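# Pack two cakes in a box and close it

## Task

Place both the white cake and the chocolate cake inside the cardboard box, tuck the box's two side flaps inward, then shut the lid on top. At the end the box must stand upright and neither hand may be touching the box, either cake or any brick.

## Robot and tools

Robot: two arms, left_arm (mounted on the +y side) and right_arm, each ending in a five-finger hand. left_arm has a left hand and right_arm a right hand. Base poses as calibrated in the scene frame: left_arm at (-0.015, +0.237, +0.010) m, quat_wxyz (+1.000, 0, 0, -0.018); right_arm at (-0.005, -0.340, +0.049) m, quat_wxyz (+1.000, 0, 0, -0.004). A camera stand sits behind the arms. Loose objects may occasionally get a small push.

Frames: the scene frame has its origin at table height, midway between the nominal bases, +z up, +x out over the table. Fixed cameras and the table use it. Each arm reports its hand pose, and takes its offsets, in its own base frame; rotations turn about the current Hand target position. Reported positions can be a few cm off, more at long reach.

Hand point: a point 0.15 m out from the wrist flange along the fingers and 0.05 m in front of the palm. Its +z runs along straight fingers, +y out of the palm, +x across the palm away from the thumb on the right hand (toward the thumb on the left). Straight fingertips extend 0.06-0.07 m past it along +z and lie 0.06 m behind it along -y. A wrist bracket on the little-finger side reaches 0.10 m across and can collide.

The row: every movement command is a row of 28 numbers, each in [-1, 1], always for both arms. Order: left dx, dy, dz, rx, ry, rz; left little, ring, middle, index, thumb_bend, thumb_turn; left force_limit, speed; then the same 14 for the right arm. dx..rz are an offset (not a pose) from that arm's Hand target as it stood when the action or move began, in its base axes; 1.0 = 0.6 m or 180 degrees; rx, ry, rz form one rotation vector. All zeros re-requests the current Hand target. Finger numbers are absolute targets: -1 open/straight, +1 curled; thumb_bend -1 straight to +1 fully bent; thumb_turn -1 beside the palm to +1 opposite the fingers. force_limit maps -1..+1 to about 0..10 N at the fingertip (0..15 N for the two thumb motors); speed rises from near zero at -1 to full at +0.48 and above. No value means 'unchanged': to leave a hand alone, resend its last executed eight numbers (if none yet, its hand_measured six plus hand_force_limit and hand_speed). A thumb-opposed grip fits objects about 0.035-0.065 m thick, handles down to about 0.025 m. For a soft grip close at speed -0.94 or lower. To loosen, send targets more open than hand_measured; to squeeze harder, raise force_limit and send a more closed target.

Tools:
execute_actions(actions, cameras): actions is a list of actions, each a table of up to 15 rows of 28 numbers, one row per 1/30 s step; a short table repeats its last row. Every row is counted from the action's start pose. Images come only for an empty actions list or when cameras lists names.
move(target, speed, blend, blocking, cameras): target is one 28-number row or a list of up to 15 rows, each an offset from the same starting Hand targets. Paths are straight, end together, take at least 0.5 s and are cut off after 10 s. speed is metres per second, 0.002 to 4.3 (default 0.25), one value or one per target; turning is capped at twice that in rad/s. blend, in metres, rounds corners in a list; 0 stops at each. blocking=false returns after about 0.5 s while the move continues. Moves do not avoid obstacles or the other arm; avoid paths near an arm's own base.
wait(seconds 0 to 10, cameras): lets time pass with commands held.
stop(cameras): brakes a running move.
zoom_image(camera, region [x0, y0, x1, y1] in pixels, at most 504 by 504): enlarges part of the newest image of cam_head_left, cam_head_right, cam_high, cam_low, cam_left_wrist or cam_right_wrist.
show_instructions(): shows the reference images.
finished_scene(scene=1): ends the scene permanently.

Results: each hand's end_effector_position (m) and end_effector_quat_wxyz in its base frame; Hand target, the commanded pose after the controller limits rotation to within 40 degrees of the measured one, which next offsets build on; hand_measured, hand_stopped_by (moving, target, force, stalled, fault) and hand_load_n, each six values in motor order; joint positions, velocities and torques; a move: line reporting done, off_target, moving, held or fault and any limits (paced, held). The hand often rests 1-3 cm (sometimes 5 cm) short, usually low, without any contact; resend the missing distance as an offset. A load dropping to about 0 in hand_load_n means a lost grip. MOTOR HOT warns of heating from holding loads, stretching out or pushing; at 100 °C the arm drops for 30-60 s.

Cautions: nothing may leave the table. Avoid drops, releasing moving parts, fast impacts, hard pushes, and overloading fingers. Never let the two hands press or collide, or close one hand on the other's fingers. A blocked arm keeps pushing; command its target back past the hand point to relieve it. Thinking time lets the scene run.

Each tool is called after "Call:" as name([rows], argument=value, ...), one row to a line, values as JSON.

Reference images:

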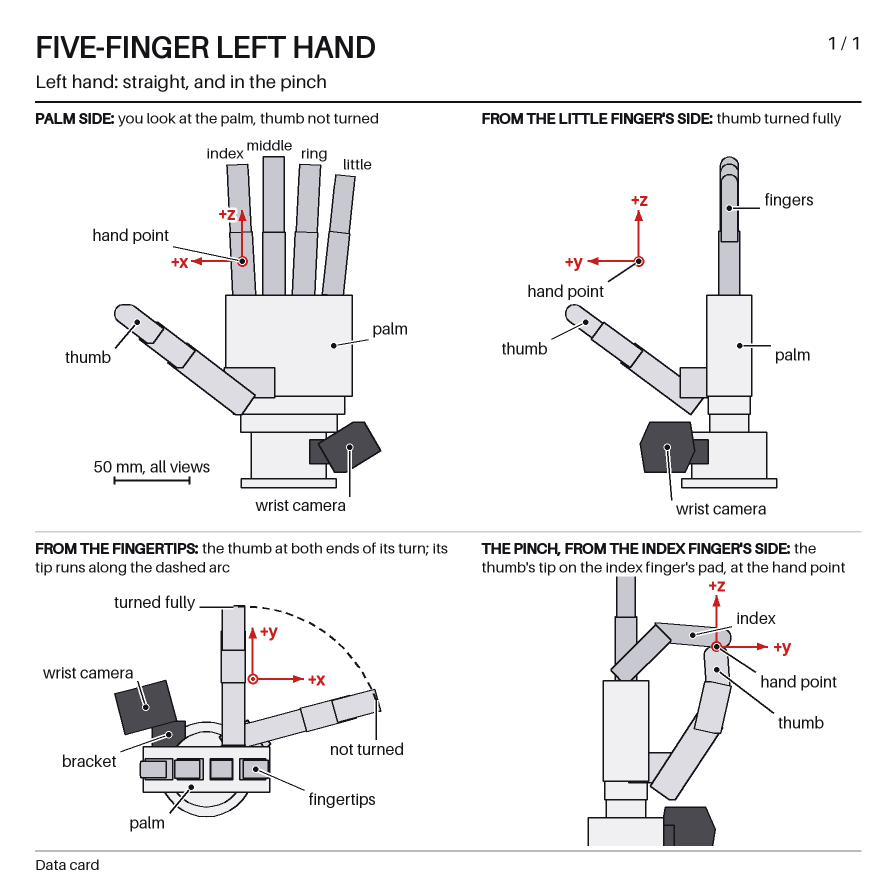

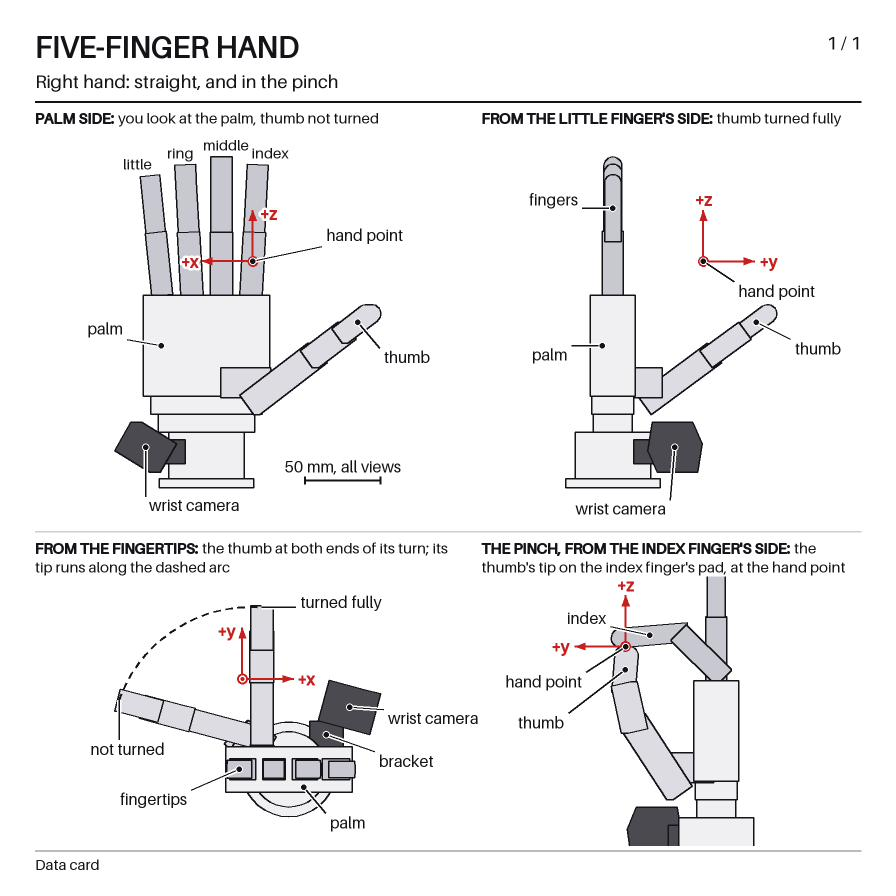

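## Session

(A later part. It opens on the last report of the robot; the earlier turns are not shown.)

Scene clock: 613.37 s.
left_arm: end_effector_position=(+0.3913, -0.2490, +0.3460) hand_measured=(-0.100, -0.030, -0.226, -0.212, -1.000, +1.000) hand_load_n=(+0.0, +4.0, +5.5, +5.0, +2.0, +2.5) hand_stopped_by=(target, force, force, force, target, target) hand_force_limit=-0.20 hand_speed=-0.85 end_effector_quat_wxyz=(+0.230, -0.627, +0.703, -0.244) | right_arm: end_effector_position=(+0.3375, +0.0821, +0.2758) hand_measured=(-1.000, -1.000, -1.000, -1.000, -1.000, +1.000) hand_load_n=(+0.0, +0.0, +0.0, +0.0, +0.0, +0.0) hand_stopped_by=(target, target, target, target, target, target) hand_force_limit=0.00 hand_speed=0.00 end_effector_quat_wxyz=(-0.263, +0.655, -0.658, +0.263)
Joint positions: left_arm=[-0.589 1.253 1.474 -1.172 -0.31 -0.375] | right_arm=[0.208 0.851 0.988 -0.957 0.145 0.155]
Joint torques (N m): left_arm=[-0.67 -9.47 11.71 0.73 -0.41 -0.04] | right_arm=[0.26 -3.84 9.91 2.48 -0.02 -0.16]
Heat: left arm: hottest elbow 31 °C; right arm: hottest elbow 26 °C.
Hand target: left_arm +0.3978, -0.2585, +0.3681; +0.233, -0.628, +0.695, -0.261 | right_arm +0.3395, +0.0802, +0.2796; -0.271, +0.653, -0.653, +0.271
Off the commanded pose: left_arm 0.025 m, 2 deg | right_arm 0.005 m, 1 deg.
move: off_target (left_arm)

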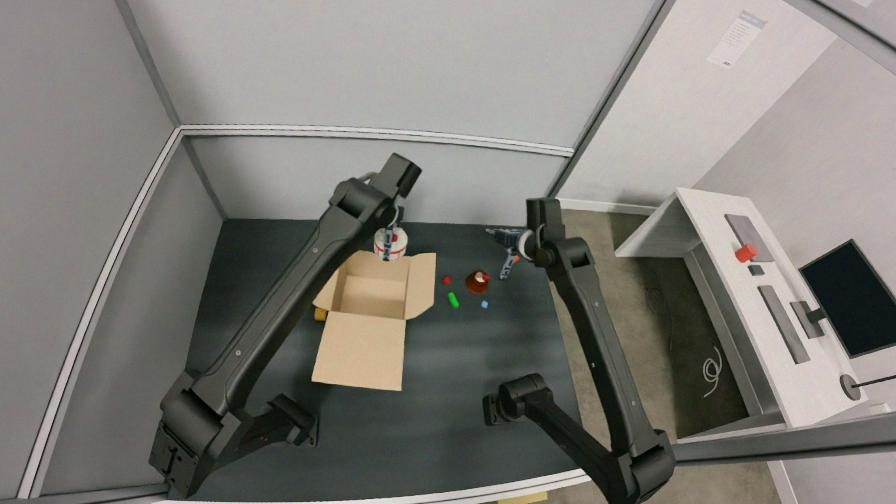

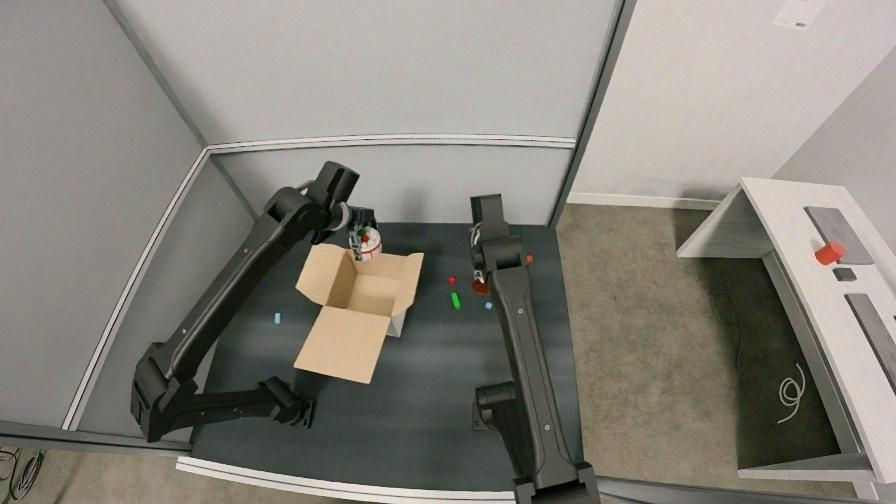

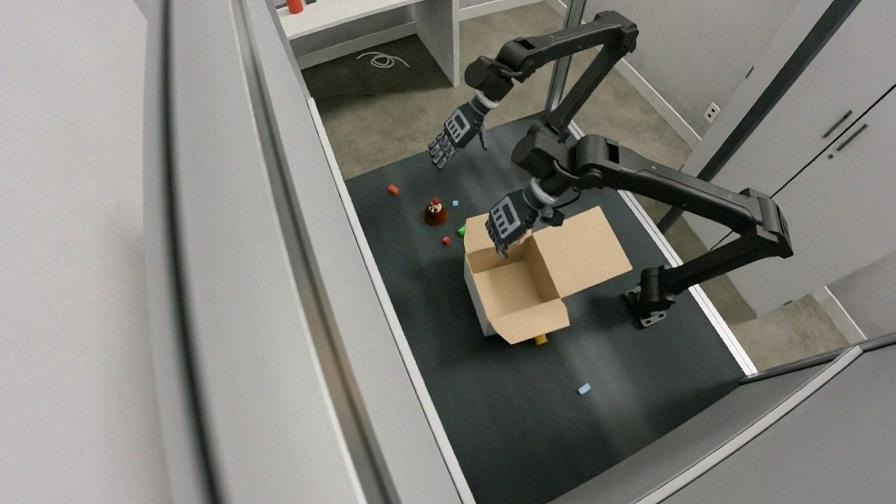

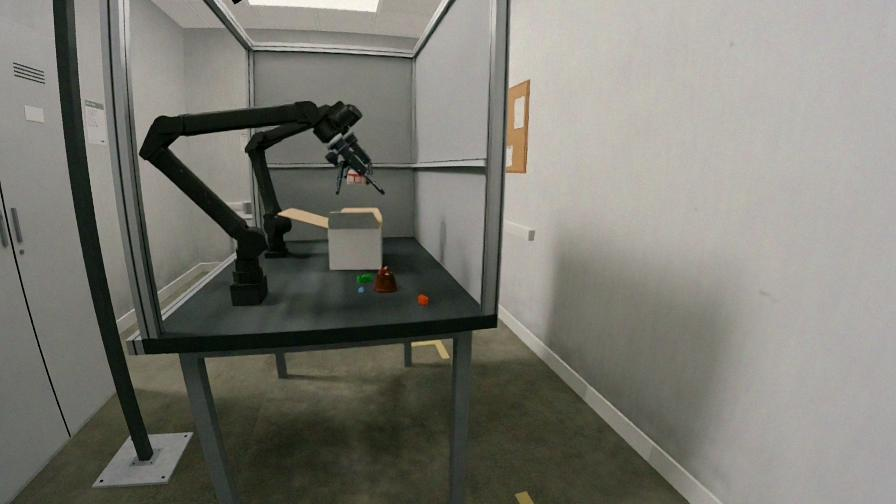

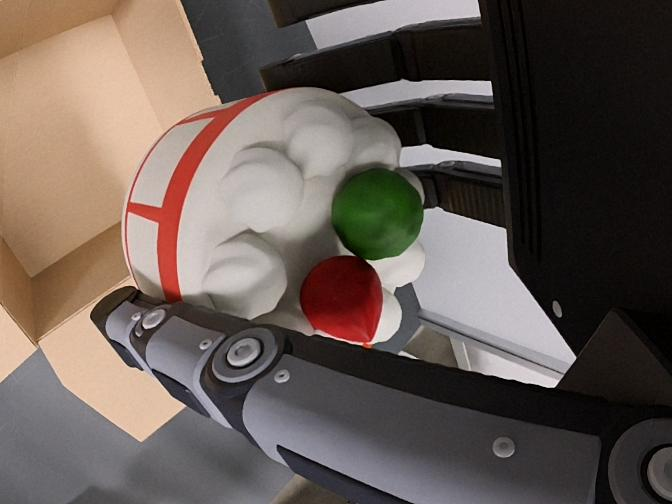

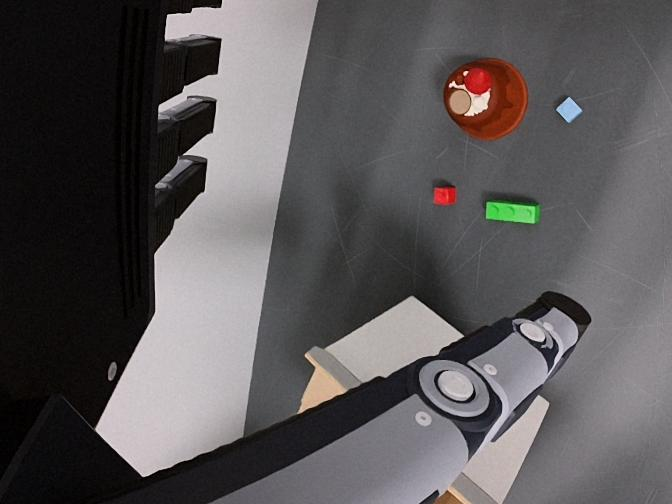

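Call:
zoom_image(camera="cam_head_left", region=[330, 190, 450, 330])

Call:
zoom_image(camera="cam_head_right", region=[290, 180, 430, 330])

Call:
zoom_image(camera="cam_high", region=[430, 150, 590, 350])

Scaled by 3.600.

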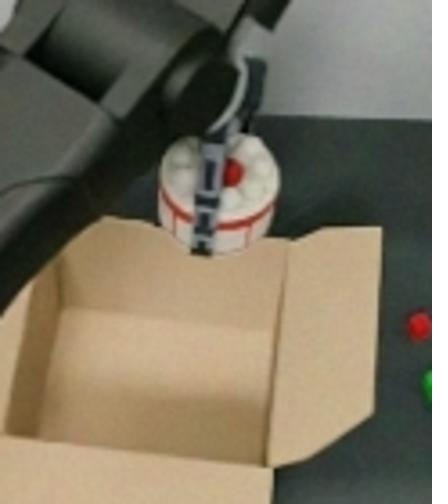

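Scaled by 3.360.

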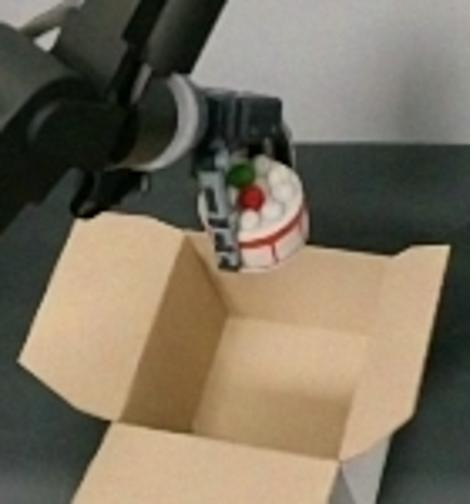

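Scaled by 2.520.

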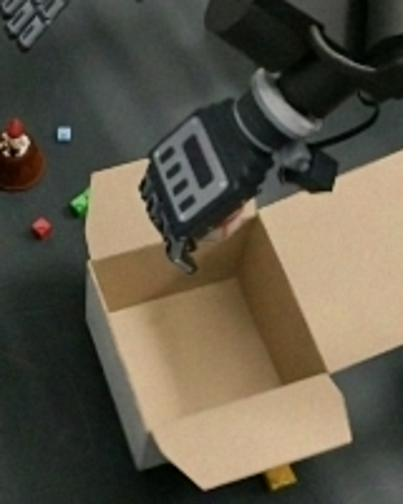

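Call:
zoom_image(camera="cam_left_wrist", region=[0, 0, 400, 500])

Scaled by 1.008 from the camera's 672x504 image, which has a finer 960x720 frame.

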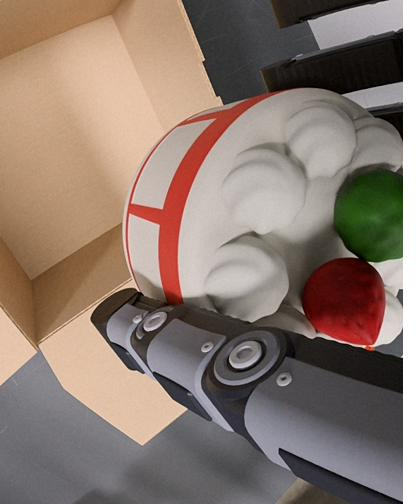

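Call:
move(target=[0.015,-0.017,-0.165,0,0,0,-0.1,0.05,0.1,0.1,-1,1,-0.2,-0.85, 0,0,0,0,0,0,-1,-1,-1,-1,-1,1,0,0], speed=0.1, cameras=["all"])

Call:
zoom_image(camera="cam_head_left", region=[330, 190, 450, 330])

Call:
zoom_image(camera="cam_head_right", region=[290, 180, 430, 330])

Call:
zoom_image(camera="cam_high", region=[430, 150, 590, 350])

Scene clock: 662.70 s.
left_arm: end_effector_position=(+0.4053, -0.2603, +0.2738) hand_measured=(-0.100, -0.030, -0.226, -0.212, -1.000, +1.000) hand_load_n=(+0.0, +4.0, +5.5, +5.5, +2.0, +3.0) hand_stopped_by=(target, force, force, force, target, target) hand_force_limit=-0.20 hand_speed=-0.85 end_effector_quat_wxyz=(+0.234, -0.627, +0.697, -0.257) | right_arm: end_effector_position=(+0.3375, +0.0821, +0.2758) hand_measured=(-1.000, -1.000, -1.000, -1.000, -1.000, +1.000) hand_load_n=(+0.0, +0.0, +0.0, +0.0, +0.0, +0.0) hand_stopped_by=(target, target, target, target, target, target) hand_force_limit=0.00 hand_speed=0.00 end_effector_quat_wxyz=(-0.263, +0.655, -0.658, +0.263)
Joint positions: left_arm=[-0.594 1.256 1.276 -0.943 -0.315 -0.383] | right_arm=[0.208 0.851 0.988 -0.957 0.145 0.155]
Joint torques (N m): left_arm=[-0.62 -9.93 7.58 2.09 -0.37 -0.08] | right_arm=[0.32 -3.78 9.89 2.43 -0.03 -0.17]
Heat: left arm: hottest elbow 30 °C; right arm: hottest elbow 27 °C.
Hand target: left_arm +0.4068, -0.2687, +0.2690; +0.233, -0.628, +0.695, -0.261 | right_arm +0.3395, +0.0802, +0.2796; -0.271, +0.653, -0.653, +0.271
Off the commanded pose: left_arm 0.010 m, 1 deg | right_arm 0.005 m, 1 deg.
move: done

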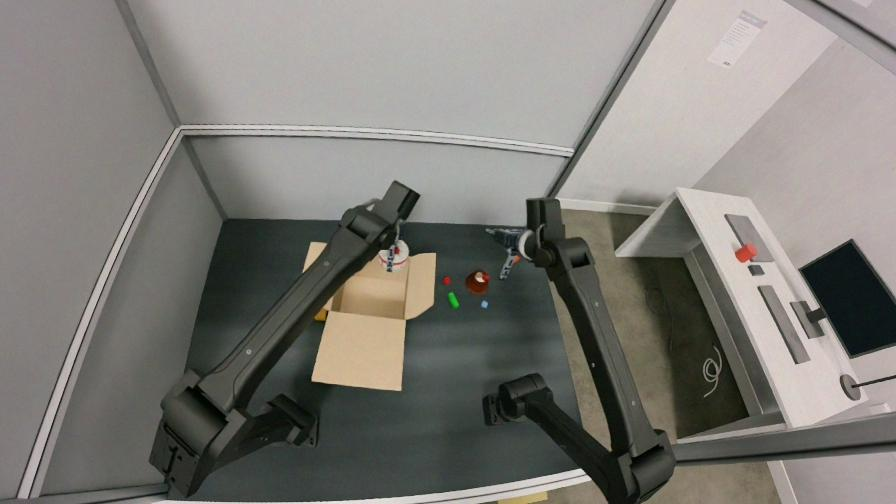

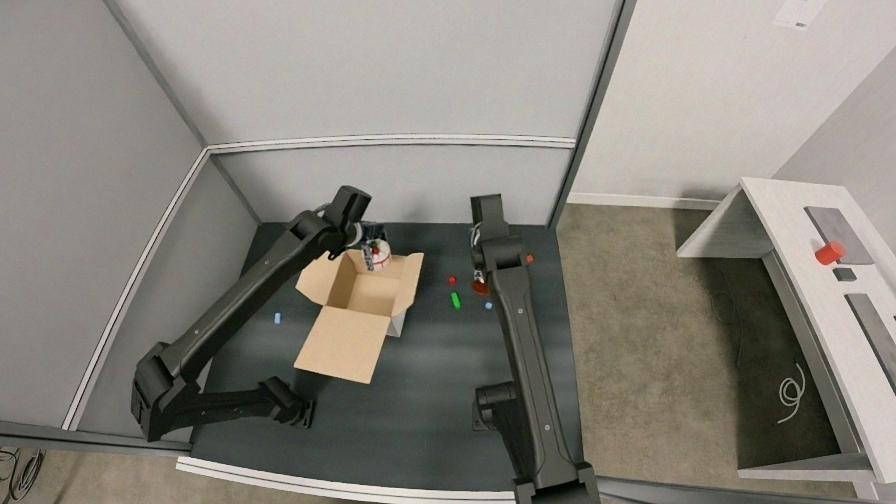

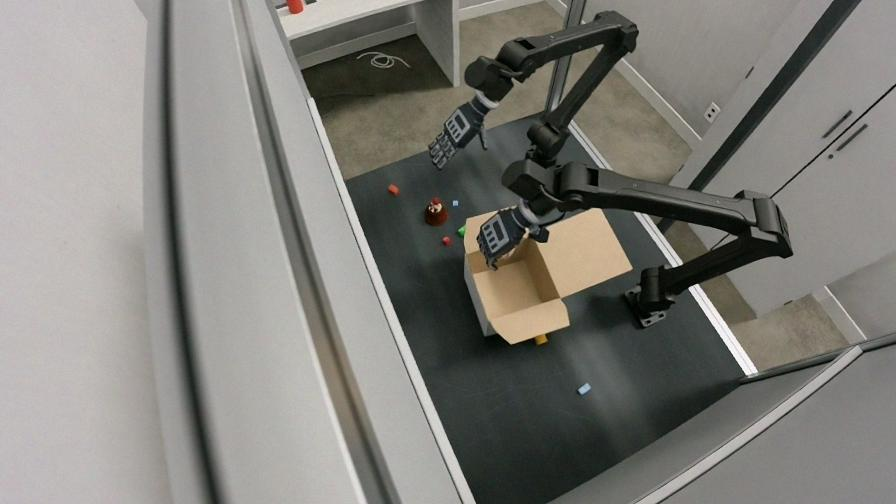

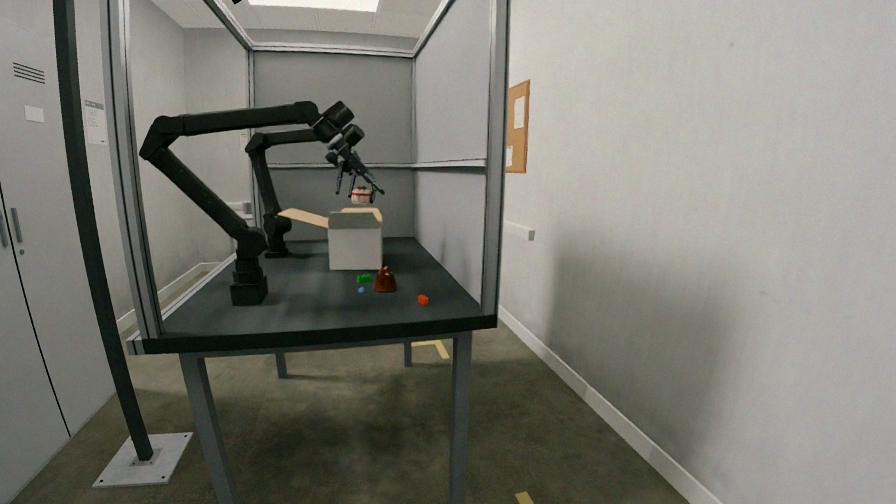

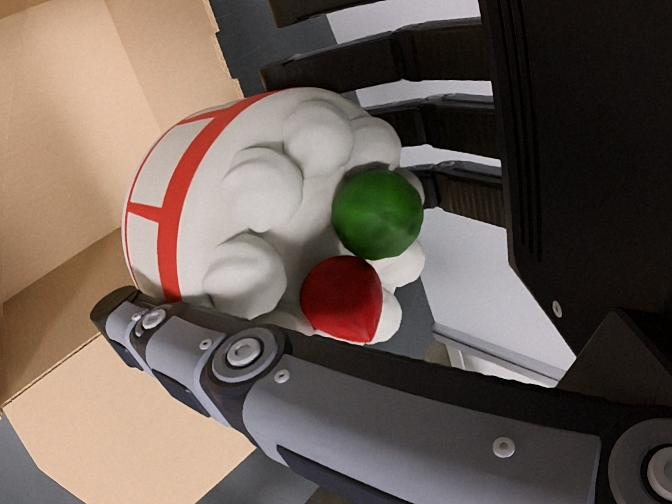

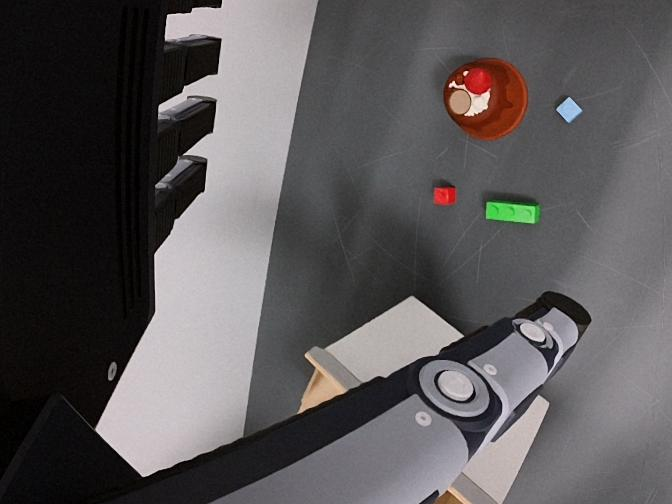

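Scaled by 3.600.

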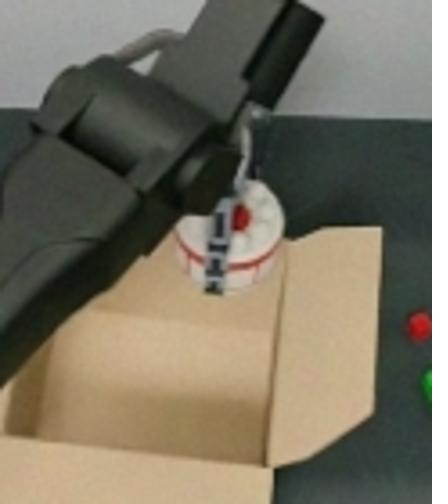

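Scaled by 3.360.

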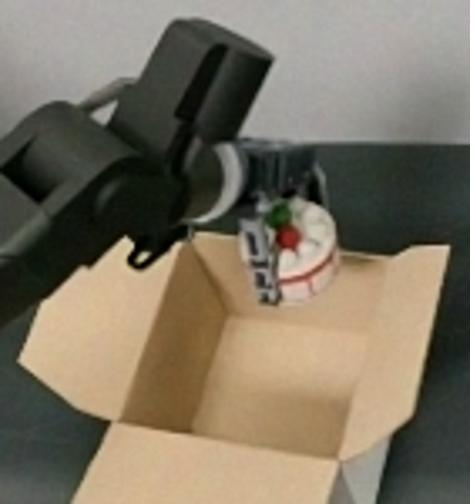

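Scaled by 2.520.

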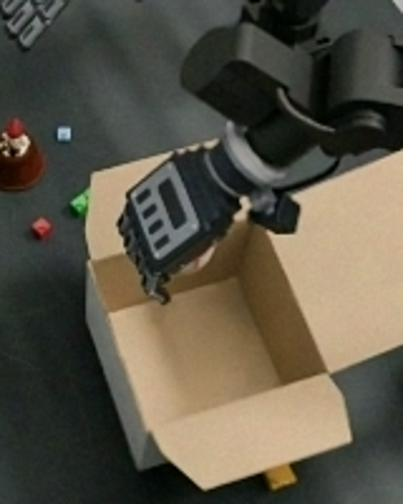

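Call:
move([
  [-0.02,0.0,-0.06,0,0,0,-0.1,0.05,0.1,0.1,-1,1,-0.2,-0.85, 0,0,0,0,0,0,-1,-1,-1,-1,-1,1,0,0],
  [-0.02,0.0,-0.21,0,0,0,-0.1,0.05,0.1,0.1,-1,1,-0.2,-0.85, 0,0,0,0,0,0,-1,-1,-1,-1,-1,1,0,0],
], speed=0.08, cameras=["all"])

Call:
zoom_image(camera="cam_head_left", region=[330, 190, 450, 330])

Call:
zoom_image(camera="cam_head_right", region=[290, 180, 430, 330])

Call:
zoom_image(camera="cam_high", region=[430, 150, 590, 350])

Scene clock: 703.87 s.
left_arm: end_effector_position=(+0.3946, -0.2616, +0.1471) hand_measured=(-0.100, -0.030, -0.226, -0.212, -1.000, +1.000) hand_load_n=(+0.0, +4.0, +5.5, +5.5, +2.0, +2.5) hand_stopped_by=(target, force, force, force, target, target) hand_force_limit=-0.20 hand_speed=-0.85 end_effector_quat_wxyz=(+0.234, -0.627, +0.697, -0.257) | right_arm: end_effector_position=(+0.3375, +0.0821, +0.2758) hand_measured=(-1.000, -1.000, -1.000, -1.000, -1.000, +1.000) hand_load_n=(+0.0, +0.0, +0.0, +0.0, +0.0, +0.0) hand_stopped_by=(target, target, target, target, target, target) hand_force_limit=0.00 hand_speed=0.00 end_effector_quat_wxyz=(-0.263, +0.655, -0.658, +0.263)
Joint positions: left_arm=[-0.612 1.287 0.967 -0.609 -0.326 -0.398] | right_arm=[0.208 0.851 0.988 -0.957 0.145 0.155]
Joint torques (N m): left_arm=[-1.08 -9.82 7.35 2.06 -0.46 -0.14] | right_arm=[0.21 -3.84 9.94 2.51 -0.04 -0.17]
Heat: left arm: hottest elbow 28 °C; right arm: hottest elbow 27 °C.
Hand target: left_arm +0.3948, -0.2689, +0.1431; +0.232, -0.628, +0.695, -0.262 | right_arm +0.3395, +0.0802, +0.2796; -0.271, +0.653, -0.653, +0.271
Off the commanded pose: left_arm 0.008 m, 1 deg | right_arm 0.005 m, 1 deg.
move: done

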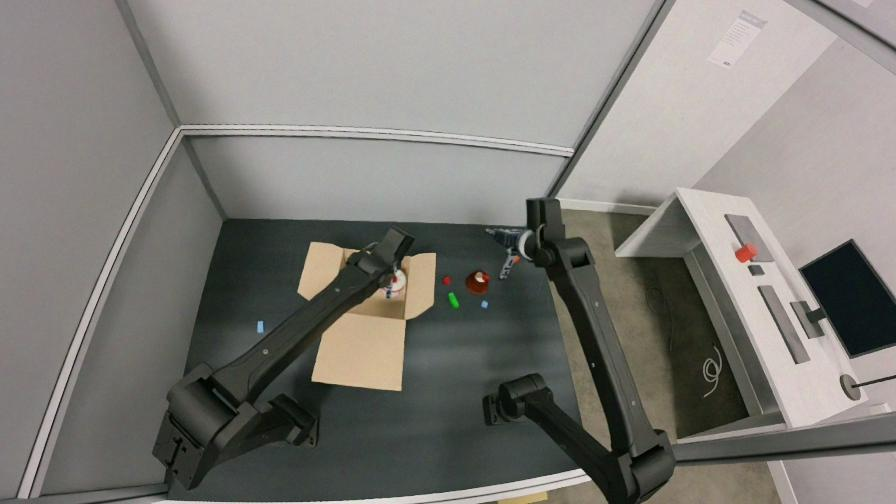

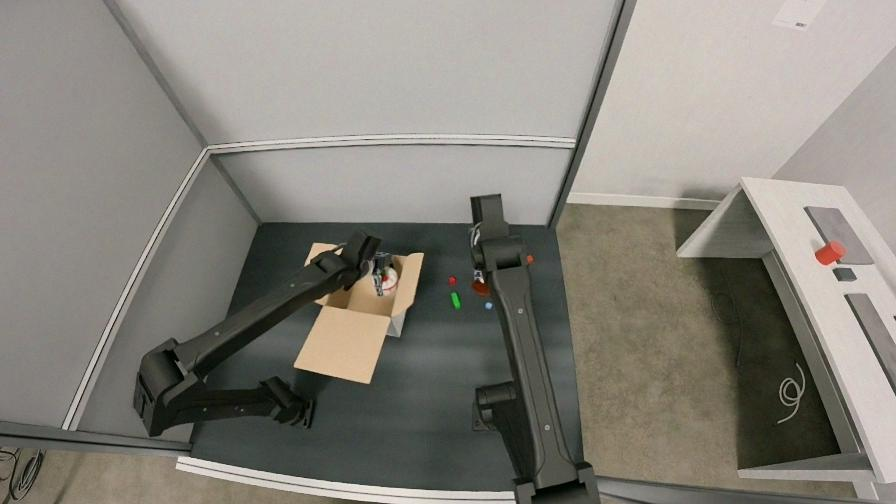

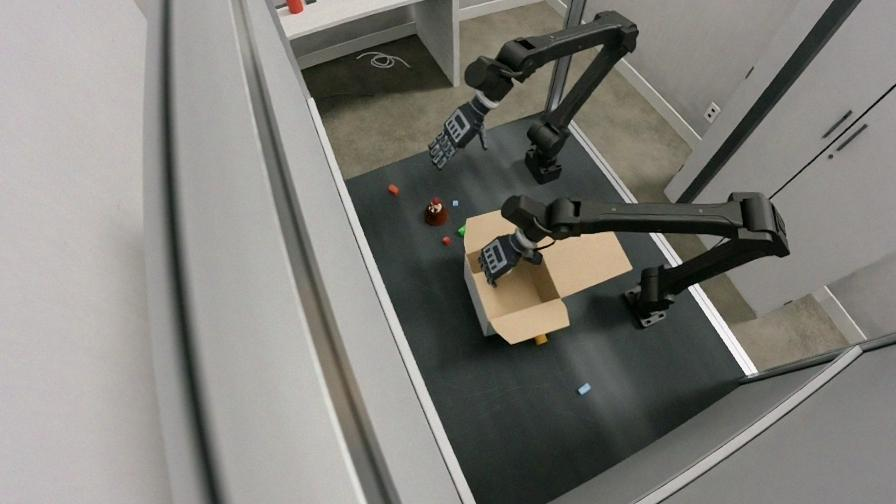

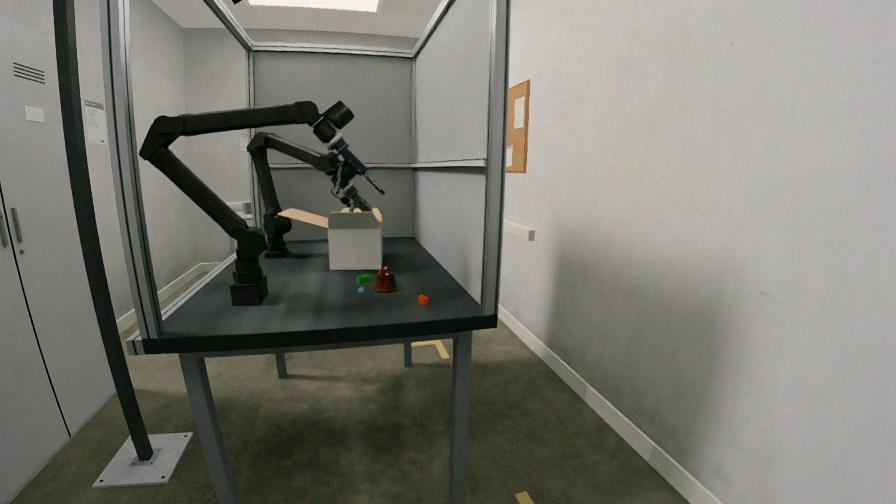

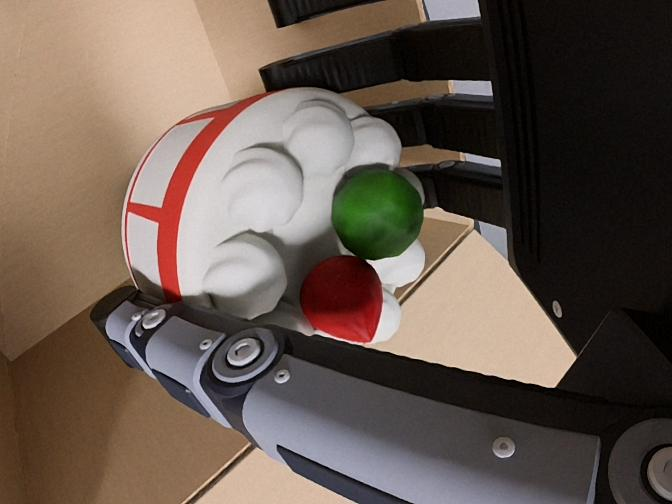

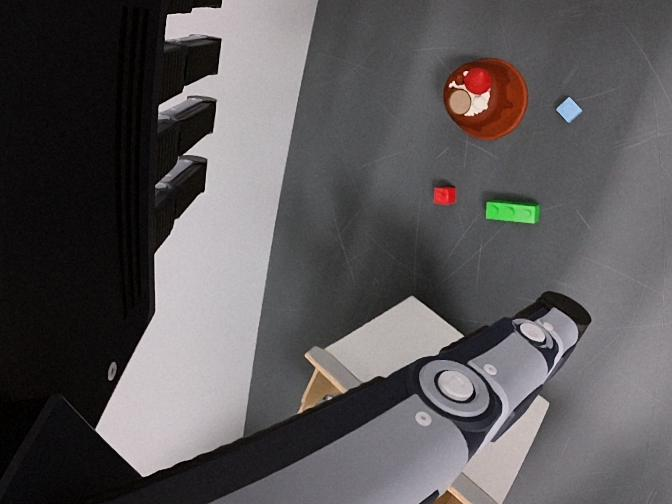

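Scaled by 3.600.

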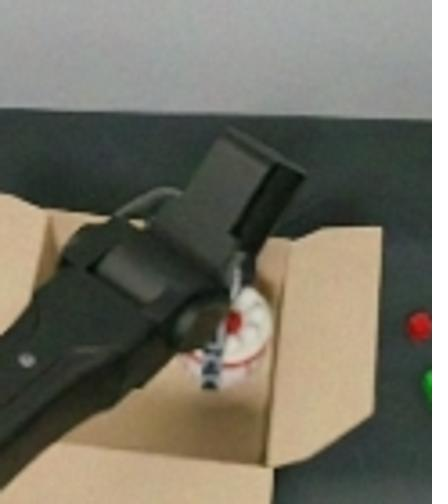

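Scaled by 3.360.

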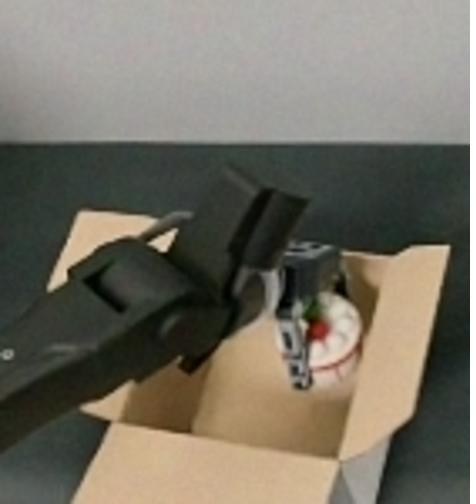

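Scaled by 2.520.

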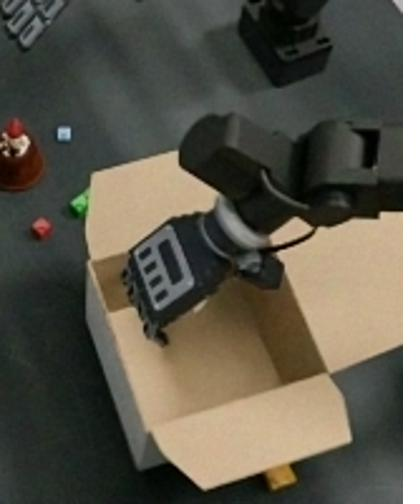

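Call:
move(target=[0.0,0.0,-0.17,0,0,0,-0.1,0.05,0.1,0.1,-1,1,-0.2,-0.85, 0,0,0,0,0,0,-1,-1,-1,-1,-1,1,0,0], speed=0.08, cameras=["cam_head_left","cam_head_right","cam_left_wrist","cam_high"])

Call:
zoom_image(camera="cam_head_left", region=[330, 190, 450, 330])

Call:
zoom_image(camera="cam_head_right", region=[290, 180, 430, 330])

Call:
zoom_image(camera="cam_high", region=[430, 150, 590, 350])

Scene clock: 712.47 s.
left_arm: end_effector_position=(+0.3960, -0.2625, +0.0457) hand_measured=(-0.100, -0.030, -0.226, -0.212, -1.000, +1.000) hand_load_n=(+0.0, +4.0, +5.5, +5.5, +2.0, +2.5) hand_stopped_by=(target, force, force, force, target, target) hand_force_limit=-0.20 hand_speed=-0.85 end_effector_quat_wxyz=(+0.234, -0.627, +0.697, -0.258) | right_arm: end_effector_position=(+0.3375, +0.0821, +0.2758) hand_measured=(-1.000, -1.000, -1.000, -1.000, -1.000, +1.000) hand_load_n=(+0.5, +0.0, +0.0, +0.0, +0.0, +0.0) hand_stopped_by=(target, target, target, target, target, target) hand_force_limit=0.00 hand_speed=0.00 end_effector_quat_wxyz=(-0.263, +0.655, -0.658, +0.263)
Joint positions: left_arm=[-0.612 1.428 0.803 -0.301 -0.326 -0.398] | right_arm=[0.208 0.851 0.988 -0.957 0.145 0.155]
Joint torques (N m): left_arm=[-0.38 -10.52 6.12 1.95 -0.38 -0.09] | right_arm=[0.21 -3.9 9.91 2.45 -0.02 -0.17]
Heat: left arm: hottest elbow 28 °C; right arm: hottest elbow 27 °C.
Hand target: left_arm +0.3948, -0.2689, +0.0411; +0.232, -0.628, +0.695, -0.262 | right_arm +0.3395, +0.0802, +0.2796; -0.271, +0.653, -0.653, +0.271
Off the commanded pose: left_arm 0.008 m, 1 deg | right_arm 0.005 m, 1 deg.
move: done
Images, in order (width x height): cam_head_left 896x504, cam_head_right 896x504, cam_high 896x504, cam_left_wrist 672x504.

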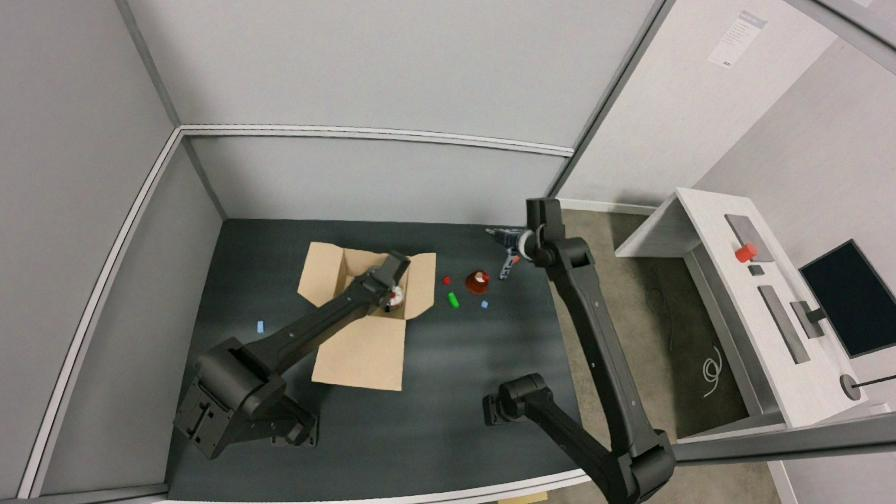

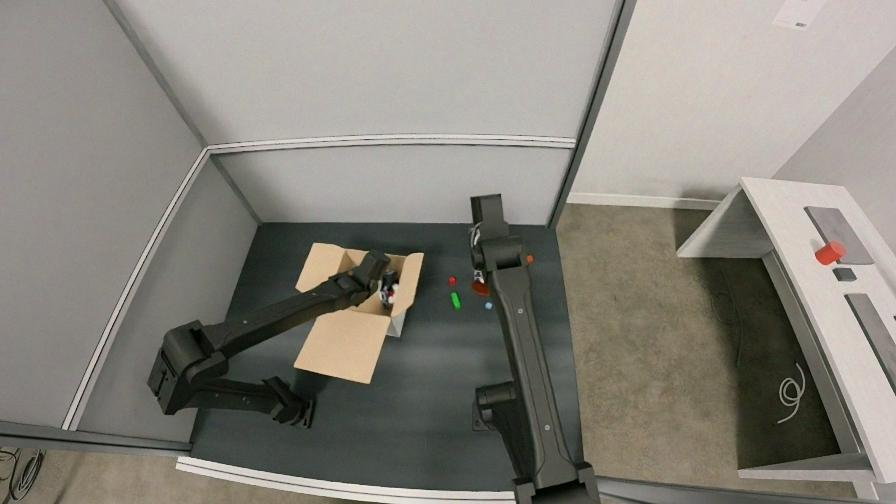

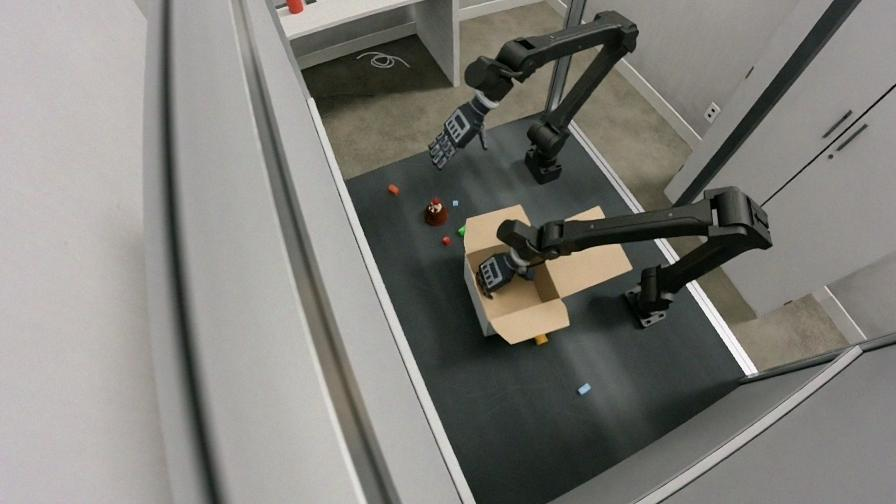

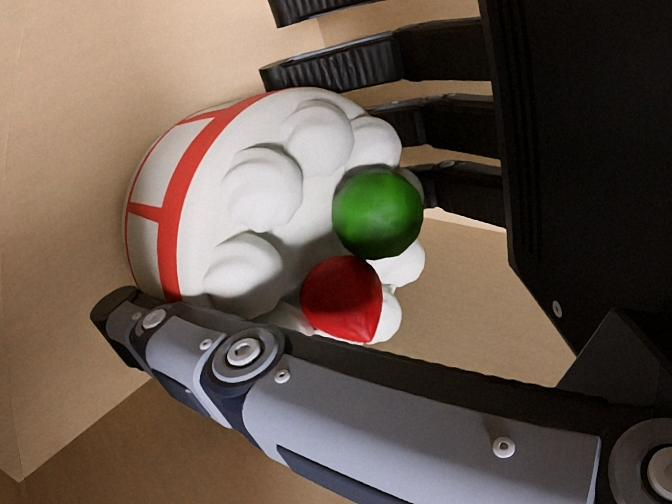

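Scaled by 3.600.

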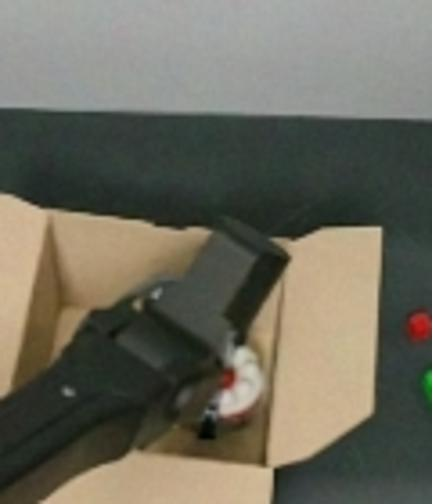

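Scaled by 3.360.

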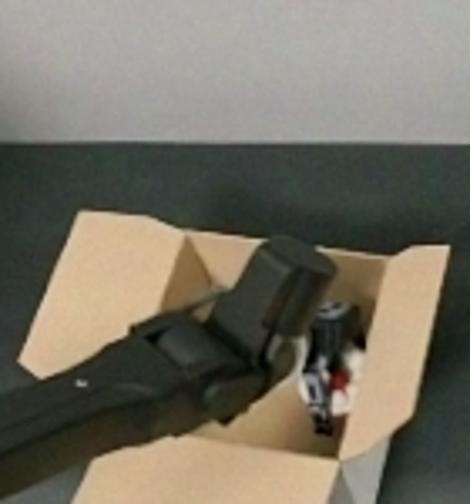

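Scaled by 2.520.

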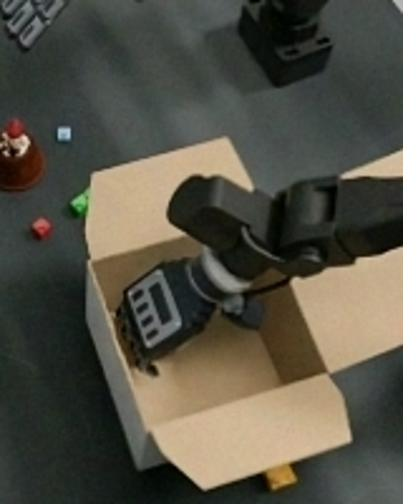

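Call:
move(target=[0.0,0.0,-0.028,0,0,0,-0.1,0.05,0.1,0.1,-1,1,-0.2,-0.85, 0,0,0,0,0,0,-1,-1,-1,-1,-1,1,0,0], speed=0.04, cameras=["cam_left_wrist"])

Scene clock: 718.47 s.
left_arm: end_effector_position=(+0.3965, -0.2629, +0.0296) hand_measured=(-0.100, -0.030, -0.226, -0.212, -1.000, +1.000) hand_load_n=(+0.0, +4.0, +5.5, +5.5, +1.5, +2.5) hand_stopped_by=(target, force, force, force, target, target) hand_force_limit=-0.20 hand_speed=-0.85 end_effector_quat_wxyz=(+0.234, -0.627, +0.696, -0.258) | right_arm: end_effector_position=(+0.3375, +0.0821, +0.2758) hand_measured=(-1.000, -1.000, -1.000, -1.000, -1.000, +1.000) hand_load_n=(+0.0, +0.0, +0.0, +0.0, +0.0, +0.0) hand_stopped_by=(target, target, target, target, target, target) hand_force_limit=0.00 hand_speed=0.00 end_effector_quat_wxyz=(-0.263, +0.655, -0.658, +0.263)
Joint positions: left_arm=[-0.612 1.46 0.783 -0.248 -0.326 -0.398] | right_arm=[0.208 0.851 0.988 -0.957 0.145 0.155]
Joint torques (N m): left_arm=[-1.03 -10.81 5.97 2 -0.39 -0.07] | right_arm=[0.09 -3.78 9.91 2.5 -0.03 -0.18]
Heat: left arm: hottest elbow 28 °C; right arm: hottest elbow 27 °C.
Hand target: left_arm +0.3947, -0.2689, +0.0242; +0.232, -0.628, +0.695, -0.261 | right_arm +0.3395, +0.0802, +0.2796; -0.271, +0.653, -0.653, +0.271
Off the commanded pose: left_arm 0.008 m, 0 deg | right_arm 0.005 m, 1 deg.
move: done
Images, in order (width x height): cam_left_wrist 672x504.

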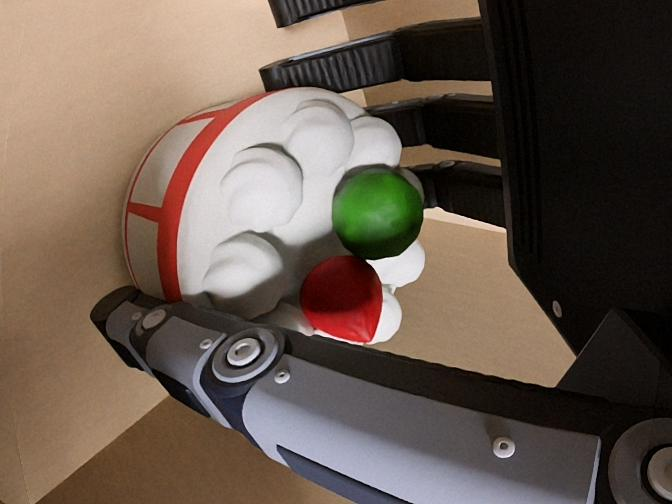

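Call:
move(target=[0.0,0.0,-0.02,0,0,0,-0.1,0.05,0.1,0.1,-1,1,-0.2,-0.85, 0,0,0,0,0,0,-1,-1,-1,-1,-1,1,0,0], speed=0.03, cameras=["cam_left_wrist"])

Scene clock: 722.60 s.
left_arm: end_effector_position=(+0.4003, -0.2653, +0.0248) hand_measured=(-0.100, -0.030, -0.226, -0.212, -1.000, +1.000) hand_load_n=(+0.0, +4.0, +5.0, +5.0, +2.0, +2.5) hand_stopped_by=(target, force, force, force, target, target) hand_force_limit=-0.20 hand_speed=-0.85 end_effector_quat_wxyz=(+0.237, -0.627, +0.693, -0.266) | right_arm: end_effector_position=(+0.3375, +0.0821, +0.2758) hand_measured=(-1.000, -1.000, -1.000, -1.000, -1.000, +1.000) hand_load_n=(-0.5, +0.0, +0.0, +0.0, +0.0, +0.0) hand_stopped_by=(target, target, target, target, target, target) hand_force_limit=0.00 hand_speed=0.00 end_effector_quat_wxyz=(-0.263, +0.655, -0.658, +0.263)
Joint positions: left_arm=[-0.612 1.475 0.775 -0.209 -0.327 -0.398] | right_arm=[0.208 0.851 0.988 -0.957 0.145 0.155]
Joint torques (N m): left_arm=[-0.44 -9.88 5.31 2.03 -0.34 -0.13] | right_arm=[-0.15 -3.6 9.91 2.51 -0.05 -0.17]
Heat: left arm: hottest elbow 28 °C; right arm: hottest elbow 27 °C.
Hand target: left_arm +0.3949, -0.2689, +0.0123; +0.233, -0.628, +0.695, -0.262 | right_arm +0.3395, +0.0802, +0.2796; -0.271, +0.653, -0.653, +0.271
Off the commanded pose: left_arm 0.014 m, 1 deg | right_arm 0.005 m, 1 deg.
move: off_target (left_arm)
Images, in order (width x height): cam_left_wrist 672x504.

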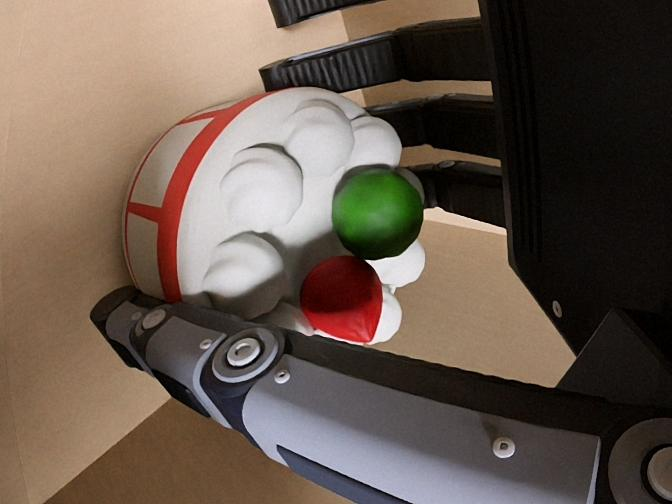

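Call:
move(target=[0.0,0.0,0.014,0,0,0,-0.5,-0.5,-0.55,-0.55,-1,1,-0.2,-0.8, 0,0,0,0,0,0,-1,-1,-1,-1,-1,1,0,0], speed=0.03, cameras=["cam_left_wrist"])

Scene clock: 734.03 s.
left_arm: end_effector_position=(+0.4001, -0.2652, +0.0244) hand_measured=(-0.500, -0.500, -0.550, -0.550, -1.000, +1.000) hand_load_n=(+0.0, +0.0, +0.0, +0.0, +0.0, +0.0) hand_stopped_by=(target, target, target, target, target, target) hand_force_limit=-0.20 hand_speed=-0.80 end_effector_quat_wxyz=(+0.236, -0.627, +0.693, -0.266) | right_arm: end_effector_position=(+0.3375, +0.0821, +0.2758) hand_measured=(-1.000, -1.000, -1.000, -1.000, -1.000, +1.000) hand_load_n=(+0.0, +0.0, +0.0, +0.0, +0.0, +0.0) hand_stopped_by=(target, target, target, target, target, target) hand_force_limit=0.00 hand_speed=0.00 end_effector_quat_wxyz=(-0.263, +0.655, -0.658, +0.263)
Joint positions: left_arm=[-0.612 1.475 0.775 -0.209 -0.327 -0.399] | right_arm=[0.208 0.851 0.988 -0.957 0.145 0.155]
Joint torques (N m): left_arm=[-1.08 -11.63 6.17 0.94 -0.36 -0.06] | right_arm=[-0.03 -3.9 9.91 2.45 -0.02 -0.17]
Heat: left arm: hottest elbow 27 °C; right arm: hottest elbow 27 °C.
Hand target: left_arm +0.3949, -0.2688, +0.0206; +0.233, -0.628, +0.695, -0.261 | right_arm +0.3395, +0.0802, +0.2796; -0.271, +0.653, -0.653, +0.271
Off the commanded pose: left_arm 0.007 m, 1 deg | right_arm 0.005 m, 1 deg.
move: done
Images, in order (width x height): cam_left_wrist 672x504.

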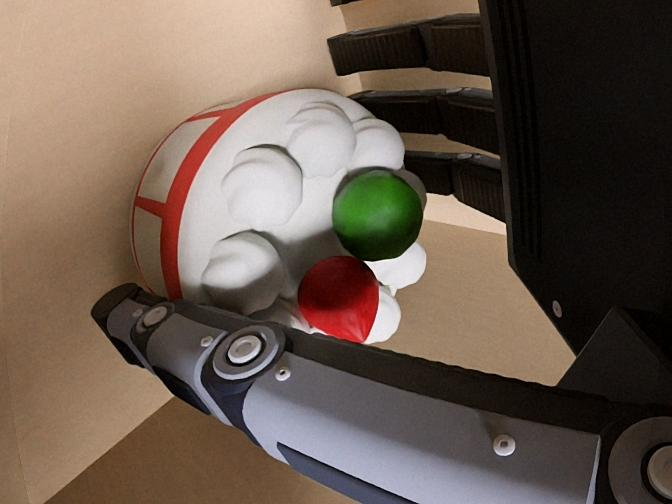

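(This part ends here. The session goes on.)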